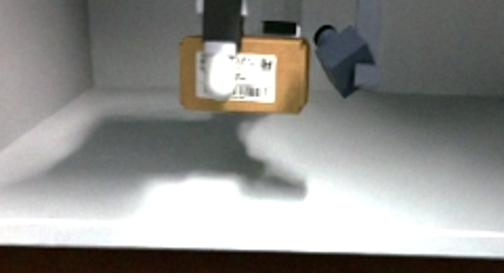

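{"fn": "move", "kwargs": {
  "base": {"translate_m":-0.45},
  "speeds": {"translate_m":0.15}
}}

{"fn": "move", "kwargs": {
  "joints": {"joint_2_rad":-0.8,"joint_4_rad":-2.4,"joint_6_rad":-0.23},
  "min_time_s": 5
}}

{"fn": "move", "kwargs": {
  "base": {"translate_m":-0.62,"strafe_m":-0.015},
  "speeds": {"translate_m":0.25}
}}

{"fn": "move", "kwargs": {
  "base": {"rotate_rad":1.519},
  "speeds": {"rotate_rad":0.6},
  "cameras": ["all"]
}}

Scene clock: 1908.10 s.
move: done
base_odometry: x=+0.215 y=-1.658 heading=+0.248
base_tilt: forward=+0.2 right=+0.4
base_status: done
joint_positions: joint_1_rad=-6.295 joint_2_rad=+1.446 joint_3_rad=+3.136 joint_4_rad=-1.354 joint_5_rad=-0.050 joint_6_rad=+0.958 joint_7_rad=+0.000 hand_index_mcp=-0.160 hand_index_abd=+0.002 hand_index_pip=+0.287 hand_index_dip=+0.381 hand_middle_mcp=-0.177 hand_middle_abd=+0.000 hand_middle_pip=+0.282 hand_middle_dip=+0.379 hand_ring_mcp=+0.740 hand_ring_abd=+0.001 hand_ring_pip=+0.580 hand_ring_dip=+0.698 hand_thumb_cmc=-0.571 hand_thumb_axl=+0.671 hand_thumb_mcp=+0.220 hand_thumb_ipl=+0.183 hand_current_limit=+0.600 hand_speed=-0.500
joint_status: not commanded
hand_state: blocked,goal,blocked,blocked,blocked,goal,blocked,blocked,goal,goal,goal,goal,goal,goal,blocked,goal
index_mcp_current_ma: 336
index_abd_current_ma: 1
index_pip_current_ma: 143
index_dip_current_ma: 57
middle_mcp_current_ma: 351
middle_abd_current_ma: 0
middle_pip_current_ma: 125
middle_dip_current_ma: 52
ring_mcp_current_ma: -13
ring_abd_current_ma: 1
ring_pip_current_ma: 0
ring_dip_current_ma: -1
thumb_cmc_current_ma: -1
thumb_axl_current_ma: -10
thumb_mcp_current_ma: 440
thumb_ipl_current_ma: 27
hand_goal_index_mcp: -0.260
hand_goal_index_abd: 0.000
hand_goal_index_pip: 0.230
hand_goal_index_dip: 0.352
hand_goal_middle_mcp: -0.280
hand_goal_middle_abd: 0.000
hand_goal_middle_pip: 0.230
hand_goal_middle_dip: 0.352
hand_goal_ring_mcp: 0.750
hand_goal_ring_abd: 0.000
hand_goal_ring_pip: 0.580
hand_goal_ring_dip: 0.700
hand_goal_thumb_cmc: -0.570
hand_goal_thumb_axl: 0.678
hand_goal_thumb_mcp: 0.120
hand_goal_thumb_ipl: 0.170
motor_effort: joint_1_rad=+0(1) joint_2_rad=-40(41) joint_3_rad=+0(1) joint_4_rad=+9(11) joint_5_rad=+0(0) joint_6_rad=+10(11) joint_7_rad=-1(1)
hand_pose: x=+0.9099 y=+0.0265 z=+0.2757 quat_wxyz=(-0.427, +0.548, -0.577, +0.429) (m; base frame)
hand_target: x=+0.9121 y=+0.0231 z=+0.2876 quat_wxyz=(-0.443, +0.522, -0.597, +0.419) (m; base frame)
hand_status: not commanded
pictures: none

Scene clock: 1913.40 s.
move: done
base_odometry: x=+0.215 y=-1.658 heading=+0.248
base_tilt: forward=+0.2 right=+0.4
base_status: not commanded
joint_positions: joint_1_rad=-6.295 joint_2_rad=-0.788 joint_3_rad=+3.136 joint_4_rad=-2.372 joint_5_rad=-0.050 joint_6_rad=-0.189 joint_7_rad=+0.000 hand_index_mcp=-0.160 hand_index_abd=+0.002 hand_index_pip=+0.287 hand_index_dip=+0.381 hand_middle_mcp=-0.177 hand_middle_abd=+0.000 hand_middle_pip=+0.282 hand_middle_dip=+0.379 hand_ring_mcp=+0.740 hand_ring_abd=+0.001 hand_ring_pip=+0.580 hand_ring_dip=+0.698 hand_thumb_cmc=-0.571 hand_thumb_axl=+0.671 hand_thumb_mcp=+0.220 hand_thumb_ipl=+0.183 hand_current_limit=+0.600 hand_speed=-0.500
joint_status: all done
hand_state: blocked,goal,blocked,blocked,blocked,goal,blocked,blocked,goal,goal,goal,goal,goal,goal,blocked,goal
index_mcp_current_ma: 336
index_abd_current_ma: 1
index_pip_current_ma: 143
index_dip_current_ma: 57
middle_mcp_current_ma: 351
middle_abd_current_ma: 0
middle_pip_current_ma: 125
middle_dip_current_ma: 52
ring_mcp_current_ma: -13
ring_abd_current_ma: 1
ring_pip_current_ma: 0
ring_dip_current_ma: -1
thumb_cmc_current_ma: -1
thumb_axl_current_ma: -10
thumb_mcp_current_ma: 440
thumb_ipl_current_ma: 27
hand_goal_index_mcp: -0.260
hand_goal_index_abd: 0.000
hand_goal_index_pip: 0.230
hand_goal_index_dip: 0.352
hand_goal_middle_mcp: -0.280
hand_goal_middle_abd: 0.000
hand_goal_middle_pip: 0.230
hand_goal_middle_dip: 0.352
hand_goal_ring_mcp: 0.750
hand_goal_ring_abd: 0.000
hand_goal_ring_pip: 0.580
hand_goal_ring_dip: 0.700
hand_goal_thumb_cmc: -0.570
hand_goal_thumb_axl: 0.678
hand_goal_thumb_mcp: 0.120
hand_goal_thumb_ipl: 0.170
motor_effort: joint_1_rad=+0(1) joint_2_rad=+4(44) joint_3_rad=+1(2) joint_4_rad=+19(20) joint_5_rad=+0(1) joint_6_rad=+11(12) joint_7_rad=-1(1)
hand_pose: x=+0.4128 y=+0.0363 z=+0.8319 quat_wxyz=(-0.463, +0.542, -0.554, +0.431) (m; base frame)
hand_target: x=+0.4013 y=+0.0393 z=+0.8095 quat_wxyz=(-0.459, +0.531, -0.588, +0.402) (m; base frame)
hand_status: not commanded
pictures: none

Scene clock: 1916.73 s.
move: done
base_odometry: x=-0.383 y=-1.825 heading=+0.247
base_tilt: forward=+0.1 right=+0.4
base_status: done
joint_positions: joint_1_rad=-6.295 joint_2_rad=-0.792 joint_3_rad=+3.136 joint_4_rad=-2.372 joint_5_rad=-0.050 joint_6_rad=-0.193 joint_7_rad=+0.000 hand_index_mcp=-0.160 hand_index_abd=+0.002 hand_index_pip=+0.287 hand_index_dip=+0.381 hand_middle_mcp=-0.177 hand_middle_abd=+0.000 hand_middle_pip=+0.282 hand_middle_dip=+0.379 hand_ring_mcp=+0.740 hand_ring_abd=+0.001 hand_ring_pip=+0.580 hand_ring_dip=+0.698 hand_thumb_cmc=-0.571 hand_thumb_axl=+0.671 hand_thumb_mcp=+0.220 hand_thumb_ipl=+0.183 hand_current_limit=+0.600 hand_speed=-0.500
joint_status: not commanded
hand_state: blocked,goal,blocked,blocked,blocked,goal,blocked,blocked,goal,goal,goal,goal,goal,goal,blocked,goal
index_mcp_current_ma: 336
index_abd_current_ma: 1
index_pip_current_ma: 143
index_dip_current_ma: 57
middle_mcp_current_ma: 351
middle_abd_current_ma: 0
middle_pip_current_ma: 125
middle_dip_current_ma: 52
ring_mcp_current_ma: -13
ring_abd_current_ma: 1
ring_pip_current_ma: 0
ring_dip_current_ma: -1
thumb_cmc_current_ma: -1
thumb_axl_current_ma: -10
thumb_mcp_current_ma: 440
thumb_ipl_current_ma: 28
hand_goal_index_mcp: -0.260
hand_goal_index_abd: 0.000
hand_goal_index_pip: 0.230
hand_goal_index_dip: 0.352
hand_goal_middle_mcp: -0.280
hand_goal_middle_abd: 0.000
hand_goal_middle_pip: 0.230
hand_goal_middle_dip: 0.352
hand_goal_ring_mcp: 0.750
hand_goal_ring_abd: 0.000
hand_goal_ring_pip: 0.580
hand_goal_ring_dip: 0.700
hand_goal_thumb_cmc: -0.570
hand_goal_thumb_axl: 0.678
hand_goal_thumb_mcp: 0.120
hand_goal_thumb_ipl: 0.170
motor_effort: joint_1_rad=+1(1) joint_2_rad=+4(5) joint_3_rad=+0(2) joint_4_rad=+17(19) joint_5_rad=+0(1) joint_6_rad=+9(11) joint_7_rad=-1(1)
hand_pose: x=+0.4115 y=+0.0364 z=+0.8318 quat_wxyz=(-0.463, +0.542, -0.554, +0.431) (m; base frame)
hand_target: x=+0.4013 y=+0.0393 z=+0.8095 quat_wxyz=(-0.459, +0.531, -0.588, +0.402) (m; base frame)
hand_status: not commanded
pictures: none

Scene clock: 1919.93 s.
move: done
base_odometry: x=-0.383 y=-1.825 heading=+1.766
base_tilt: forward=+0.1 right=+0.4
base_status: done
joint_positions: joint_1_rad=-6.294 joint_2_rad=-0.792 joint_3_rad=+3.136 joint_4_rad=-2.372 joint_5_rad=-0.050 joint_6_rad=-0.193 joint_7_rad=+0.000 hand_index_mcp=-0.160 hand_index_abd=+0.001 hand_index_pip=+0.287 hand_index_dip=+0.381 hand_middle_mcp=-0.177 hand_middle_abd=-0.001 hand_middle_pip=+0.282 hand_middle_dip=+0.379 hand_ring_mcp=+0.740 hand_ring_abd=+0.001 hand_ring_pip=+0.580 hand_ring_dip=+0.698 hand_thumb_cmc=-0.571 hand_thumb_axl=+0.671 hand_thumb_mcp=+0.220 hand_thumb_ipl=+0.183 hand_current_limit=+0.600 hand_speed=-0.500
joint_status: not commanded
hand_state: blocked,goal,blocked,blocked,blocked,goal,blocked,blocked,goal,goal,goal,goal,goal,goal,blocked,goal
index_mcp_current_ma: 336
index_abd_current_ma: 1
index_pip_current_ma: 143
index_dip_current_ma: 57
middle_mcp_current_ma: 351
middle_abd_current_ma: 0
middle_pip_current_ma: 125
middle_dip_current_ma: 52
ring_mcp_current_ma: -13
ring_abd_current_ma: 1
ring_pip_current_ma: 0
ring_dip_current_ma: -1
thumb_cmc_current_ma: -1
thumb_axl_current_ma: -10
thumb_mcp_current_ma: 440
thumb_ipl_current_ma: 28
hand_goal_index_mcp: -0.260
hand_goal_index_abd: 0.000
hand_goal_index_pip: 0.230
hand_goal_index_dip: 0.352
hand_goal_middle_mcp: -0.280
hand_goal_middle_abd: 0.000
hand_goal_middle_pip: 0.230
hand_goal_middle_dip: 0.352
hand_goal_ring_mcp: 0.750
hand_goal_ring_abd: 0.000
hand_goal_ring_pip: 0.580
hand_goal_ring_dip: 0.700
hand_goal_thumb_cmc: -0.570
hand_goal_thumb_axl: 0.678
hand_goal_thumb_mcp: 0.120
hand_goal_thumb_ipl: 0.170
motor_effort: joint_1_rad=+0(1) joint_2_rad=+4(4) joint_3_rad=+0(2) joint_4_rad=+19(19) joint_5_rad=+0(1) joint_6_rad=+10(11) joint_7_rad=-1(1)
hand_pose: x=+0.4115 y=+0.0361 z=+0.8318 quat_wxyz=(-0.463, +0.542, -0.554, +0.431) (m; base frame)
hand_target: x=+0.4013 y=+0.0393 z=+0.8095 quat_wxyz=(-0.459, +0.531, -0.588, +0.402) (m; base frame)
hand_status: not commanded
pictures: base_camera, wrist_camera
Images, in order (width x height): base_camera 644x364, wrist_camera 504x504.

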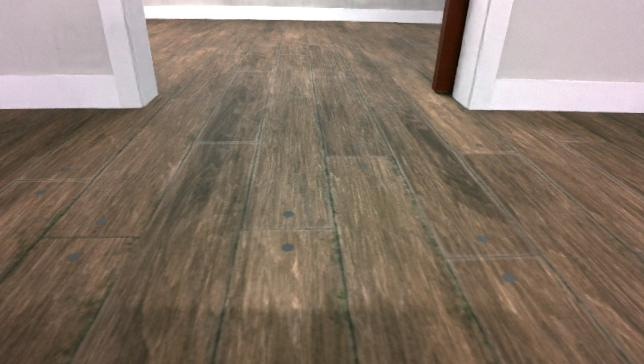

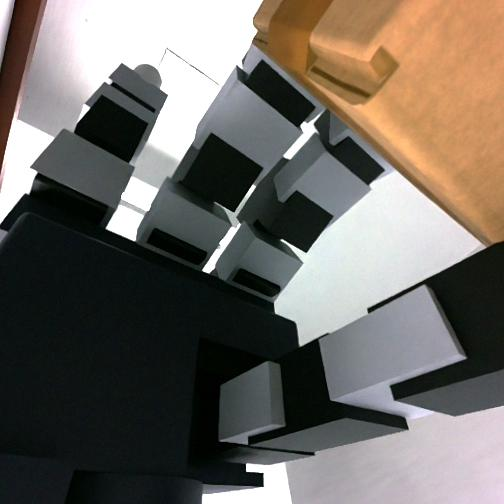

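{"fn": "move", "kwargs": {
  "base": {"rotate_rad":0.015,"strafe_m":0.04},
  "speeds": {"strafe_m":0.2}
}}

{"fn": "move", "kwargs": {
  "base": {"translate_m":0.7},
  "speeds": {"translate_m":0.25},
  "cameras": ["base_camera"]
}}

Scene clock: 1928.23 s.
move: done
base_odometry: x=-0.422 y=-1.833 heading=+1.782
base_tilt: forward=+0.1 right=+0.4
base_status: done
joint_positions: joint_1_rad=-6.294 joint_2_rad=-0.792 joint_3_rad=+3.136 joint_4_rad=-2.372 joint_5_rad=-0.050 joint_6_rad=-0.193 joint_7_rad=+0.000 hand_index_mcp=-0.160 hand_index_abd=+0.001 hand_index_pip=+0.287 hand_index_dip=+0.381 hand_middle_mcp=-0.177 hand_middle_abd=-0.001 hand_middle_pip=+0.282 hand_middle_dip=+0.379 hand_ring_mcp=+0.740 hand_ring_abd=+0.001 hand_ring_pip=+0.580 hand_ring_dip=+0.698 hand_thumb_cmc=-0.572 hand_thumb_axl=+0.671 hand_thumb_mcp=+0.220 hand_thumb_ipl=+0.183 hand_current_limit=+0.600 hand_speed=-0.500
joint_status: not commanded
hand_state: blocked,goal,blocked,blocked,blocked,goal,blocked,blocked,goal,goal,goal,goal,goal,goal,blocked,goal
index_mcp_current_ma: 336
index_abd_current_ma: 0
index_pip_current_ma: 143
index_dip_current_ma: 57
middle_mcp_current_ma: 351
middle_abd_current_ma: 0
middle_pip_current_ma: 125
middle_dip_current_ma: 52
ring_mcp_current_ma: -13
ring_abd_current_ma: 1
ring_pip_current_ma: 0
ring_dip_current_ma: -1
thumb_cmc_current_ma: -1
thumb_axl_current_ma: -10
thumb_mcp_current_ma: 440
thumb_ipl_current_ma: 28
hand_goal_index_mcp: -0.260
hand_goal_index_abd: 0.000
hand_goal_index_pip: 0.230
hand_goal_index_dip: 0.352
hand_goal_middle_mcp: -0.280
hand_goal_middle_abd: 0.000
hand_goal_middle_pip: 0.230
hand_goal_middle_dip: 0.352
hand_goal_ring_mcp: 0.750
hand_goal_ring_abd: 0.000
hand_goal_ring_pip: 0.580
hand_goal_ring_dip: 0.700
hand_goal_thumb_cmc: -0.570
hand_goal_thumb_axl: 0.678
hand_goal_thumb_mcp: 0.120
hand_goal_thumb_ipl: 0.170
motor_effort: joint_1_rad=+0(1) joint_2_rad=+4(4) joint_3_rad=+1(2) joint_4_rad=+18(19) joint_5_rad=+0(1) joint_6_rad=+10(11) joint_7_rad=-1(1)
hand_pose: x=+0.4116 y=+0.0359 z=+0.8318 quat_wxyz=(-0.462, +0.541, -0.554, +0.431) (m; base frame)
hand_target: x=+0.4013 y=+0.0393 z=+0.8095 quat_wxyz=(-0.459, +0.531, -0.588, +0.402) (m; base frame)
hand_status: not commanded
pictures: none

Scene clock: 1931.87 s.
move: done
base_odometry: x=-0.569 y=-1.148 heading=+1.782
base_tilt: forward=+0.2 right=+0.4
base_status: done
joint_positions: joint_1_rad=-6.294 joint_2_rad=-0.793 joint_3_rad=+3.136 joint_4_rad=-2.372 joint_5_rad=-0.050 joint_6_rad=-0.194 joint_7_rad=+0.000 hand_index_mcp=-0.160 hand_index_abd=+0.001 hand_index_pip=+0.287 hand_index_dip=+0.381 hand_middle_mcp=-0.177 hand_middle_abd=-0.001 hand_middle_pip=+0.282 hand_middle_dip=+0.379 hand_ring_mcp=+0.740 hand_ring_abd=+0.001 hand_ring_pip=+0.580 hand_ring_dip=+0.698 hand_thumb_cmc=-0.572 hand_thumb_axl=+0.671 hand_thumb_mcp=+0.220 hand_thumb_ipl=+0.183 hand_current_limit=+0.600 hand_speed=-0.500
joint_status: not commanded
hand_state: blocked,goal,blocked,blocked,blocked,goal,blocked,blocked,goal,goal,goal,goal,goal,goal,blocked,goal
index_mcp_current_ma: 336
index_abd_current_ma: 0
index_pip_current_ma: 143
index_dip_current_ma: 57
middle_mcp_current_ma: 351
middle_abd_current_ma: 0
middle_pip_current_ma: 125
middle_dip_current_ma: 52
ring_mcp_current_ma: -13
ring_abd_current_ma: 1
ring_pip_current_ma: 0
ring_dip_current_ma: -1
thumb_cmc_current_ma: -1
thumb_axl_current_ma: -10
thumb_mcp_current_ma: 440
thumb_ipl_current_ma: 28
hand_goal_index_mcp: -0.260
hand_goal_index_abd: 0.000
hand_goal_index_pip: 0.230
hand_goal_index_dip: 0.352
hand_goal_middle_mcp: -0.280
hand_goal_middle_abd: 0.000
hand_goal_middle_pip: 0.230
hand_goal_middle_dip: 0.352
hand_goal_ring_mcp: 0.750
hand_goal_ring_abd: 0.000
hand_goal_ring_pip: 0.580
hand_goal_ring_dip: 0.700
hand_goal_thumb_cmc: -0.570
hand_goal_thumb_axl: 0.678
hand_goal_thumb_mcp: 0.120
hand_goal_thumb_ipl: 0.170
motor_effort: joint_1_rad=+0(1) joint_2_rad=+4(6) joint_3_rad=+1(2) joint_4_rad=+18(19) joint_5_rad=+0(1) joint_6_rad=+9(11) joint_7_rad=-1(1)
hand_pose: x=+0.4112 y=+0.0360 z=+0.8318 quat_wxyz=(-0.462, +0.541, -0.554, +0.431) (m; base frame)
hand_target: x=+0.4013 y=+0.0393 z=+0.8095 quat_wxyz=(-0.459, +0.531, -0.588, +0.402) (m; base frame)
hand_status: not commanded
pictures: base_camera
Images, in order (width x height): base_camera 644x364.

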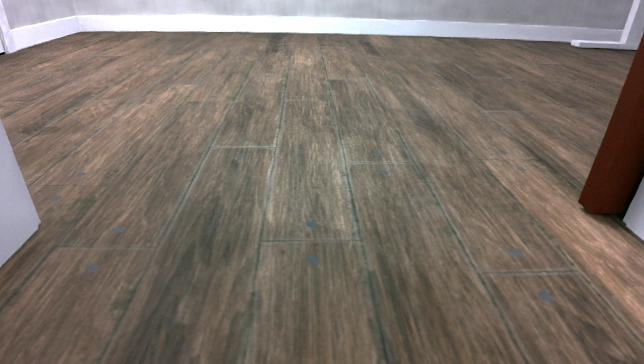

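{"fn": "move", "kwargs": {
  "base": {"translate_m":1.2,"strafe_m":-0.02},
  "speeds": {"translate_m":0.25}
}}

{"fn": "move", "kwargs": {
  "base": {"rotate_rad":-1.571},
  "speeds": {"rotate_rad":0.6},
  "cameras": ["all"]
}}

Scene clock: 1941.30 s.
move: done
base_odometry: x=-0.801 y=+0.030 heading=+1.782
base_tilt: forward=+0.1 right=+0.5
base_status: done
joint_positions: joint_1_rad=-6.294 joint_2_rad=-0.794 joint_3_rad=+3.136 joint_4_rad=-2.372 joint_5_rad=-0.050 joint_6_rad=-0.194 joint_7_rad=+0.000 hand_index_mcp=-0.160 hand_index_abd=+0.001 hand_index_pip=+0.287 hand_index_dip=+0.381 hand_middle_mcp=-0.177 hand_middle_abd=-0.001 hand_middle_pip=+0.282 hand_middle_dip=+0.379 hand_ring_mcp=+0.740 hand_ring_abd=+0.001 hand_ring_pip=+0.580 hand_ring_dip=+0.698 hand_thumb_cmc=-0.572 hand_thumb_axl=+0.671 hand_thumb_mcp=+0.220 hand_thumb_ipl=+0.183 hand_current_limit=+0.600 hand_speed=-0.500
joint_status: not commanded
hand_state: blocked,goal,blocked,blocked,blocked,goal,blocked,blocked,goal,goal,goal,goal,goal,goal,blocked,goal
index_mcp_current_ma: 336
index_abd_current_ma: 0
index_pip_current_ma: 143
index_dip_current_ma: 57
middle_mcp_current_ma: 351
middle_abd_current_ma: 0
middle_pip_current_ma: 125
middle_dip_current_ma: 52
ring_mcp_current_ma: -13
ring_abd_current_ma: 1
ring_pip_current_ma: 0
ring_dip_current_ma: -1
thumb_cmc_current_ma: -1
thumb_axl_current_ma: -10
thumb_mcp_current_ma: 440
thumb_ipl_current_ma: 28
hand_goal_index_mcp: -0.260
hand_goal_index_abd: 0.000
hand_goal_index_pip: 0.230
hand_goal_index_dip: 0.352
hand_goal_middle_mcp: -0.280
hand_goal_middle_abd: 0.000
hand_goal_middle_pip: 0.230
hand_goal_middle_dip: 0.352
hand_goal_ring_mcp: 0.750
hand_goal_ring_abd: 0.000
hand_goal_ring_pip: 0.580
hand_goal_ring_dip: 0.700
hand_goal_thumb_cmc: -0.570
hand_goal_thumb_axl: 0.678
hand_goal_thumb_mcp: 0.120
hand_goal_thumb_ipl: 0.170
motor_effort: joint_1_rad=+1(1) joint_2_rad=+4(6) joint_3_rad=+1(2) joint_4_rad=+18(20) joint_5_rad=+0(1) joint_6_rad=+10(11) joint_7_rad=-1(1)
hand_pose: x=+0.4110 y=+0.0360 z=+0.8319 quat_wxyz=(-0.463, +0.541, -0.554, +0.431) (m; base frame)
hand_target: x=+0.4013 y=+0.0393 z=+0.8095 quat_wxyz=(-0.459, +0.531, -0.588, +0.402) (m; base frame)
hand_status: not commanded
pictures: none

Scene clock: 1944.60 s.
move: done
base_odometry: x=-0.801 y=+0.030 heading=+0.211
base_tilt: forward=+0.2 right=+0.4
base_status: done
joint_positions: joint_1_rad=-6.293 joint_2_rad=-0.794 joint_3_rad=+3.136 joint_4_rad=-2.372 joint_5_rad=-0.050 joint_6_rad=-0.194 joint_7_rad=+0.000 hand_index_mcp=-0.160 hand_index_abd=+0.001 hand_index_pip=+0.287 hand_index_dip=+0.381 hand_middle_mcp=-0.177 hand_middle_abd=-0.001 hand_middle_pip=+0.282 hand_middle_dip=+0.379 hand_ring_mcp=+0.740 hand_ring_abd=+0.001 hand_ring_pip=+0.580 hand_ring_dip=+0.698 hand_thumb_cmc=-0.572 hand_thumb_axl=+0.671 hand_thumb_mcp=+0.220 hand_thumb_ipl=+0.183 hand_current_limit=+0.600 hand_speed=-0.500
joint_status: not commanded
hand_state: blocked,goal,blocked,blocked,blocked,goal,blocked,blocked,goal,goal,goal,goal,goal,goal,blocked,goal
index_mcp_current_ma: 336
index_abd_current_ma: 0
index_pip_current_ma: 143
index_dip_current_ma: 57
middle_mcp_current_ma: 351
middle_abd_current_ma: 0
middle_pip_current_ma: 125
middle_dip_current_ma: 52
ring_mcp_current_ma: -13
ring_abd_current_ma: 1
ring_pip_current_ma: 0
ring_dip_current_ma: -1
thumb_cmc_current_ma: -1
thumb_axl_current_ma: -10
thumb_mcp_current_ma: 440
thumb_ipl_current_ma: 28
hand_goal_index_mcp: -0.260
hand_goal_index_abd: 0.000
hand_goal_index_pip: 0.230
hand_goal_index_dip: 0.352
hand_goal_middle_mcp: -0.280
hand_goal_middle_abd: 0.000
hand_goal_middle_pip: 0.230
hand_goal_middle_dip: 0.352
hand_goal_ring_mcp: 0.750
hand_goal_ring_abd: 0.000
hand_goal_ring_pip: 0.580
hand_goal_ring_dip: 0.700
hand_goal_thumb_cmc: -0.570
hand_goal_thumb_axl: 0.678
hand_goal_thumb_mcp: 0.120
hand_goal_thumb_ipl: 0.170
motor_effort: joint_1_rad=+0(1) joint_2_rad=+4(4) joint_3_rad=+1(2) joint_4_rad=+18(19) joint_5_rad=+0(1) joint_6_rad=+10(11) joint_7_rad=-1(1)
hand_pose: x=+0.4110 y=+0.0359 z=+0.8319 quat_wxyz=(-0.463, +0.541, -0.554, +0.431) (m; base frame)
hand_target: x=+0.4013 y=+0.0393 z=+0.8095 quat_wxyz=(-0.459, +0.531, -0.588, +0.402) (m; base frame)
hand_status: not commanded
pictures: base_camera, wrist_camera
Images, in order (width x height): base_camera 644x364, wrist_camera 504x504.

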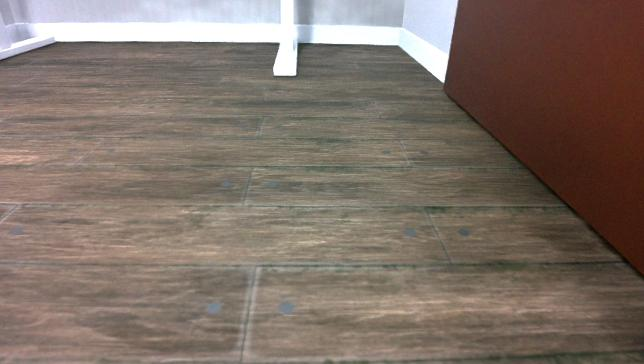

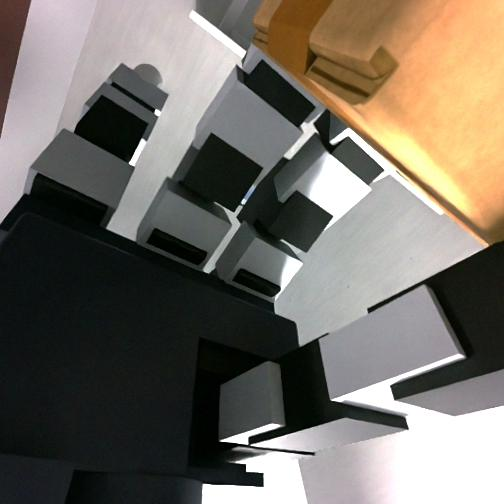

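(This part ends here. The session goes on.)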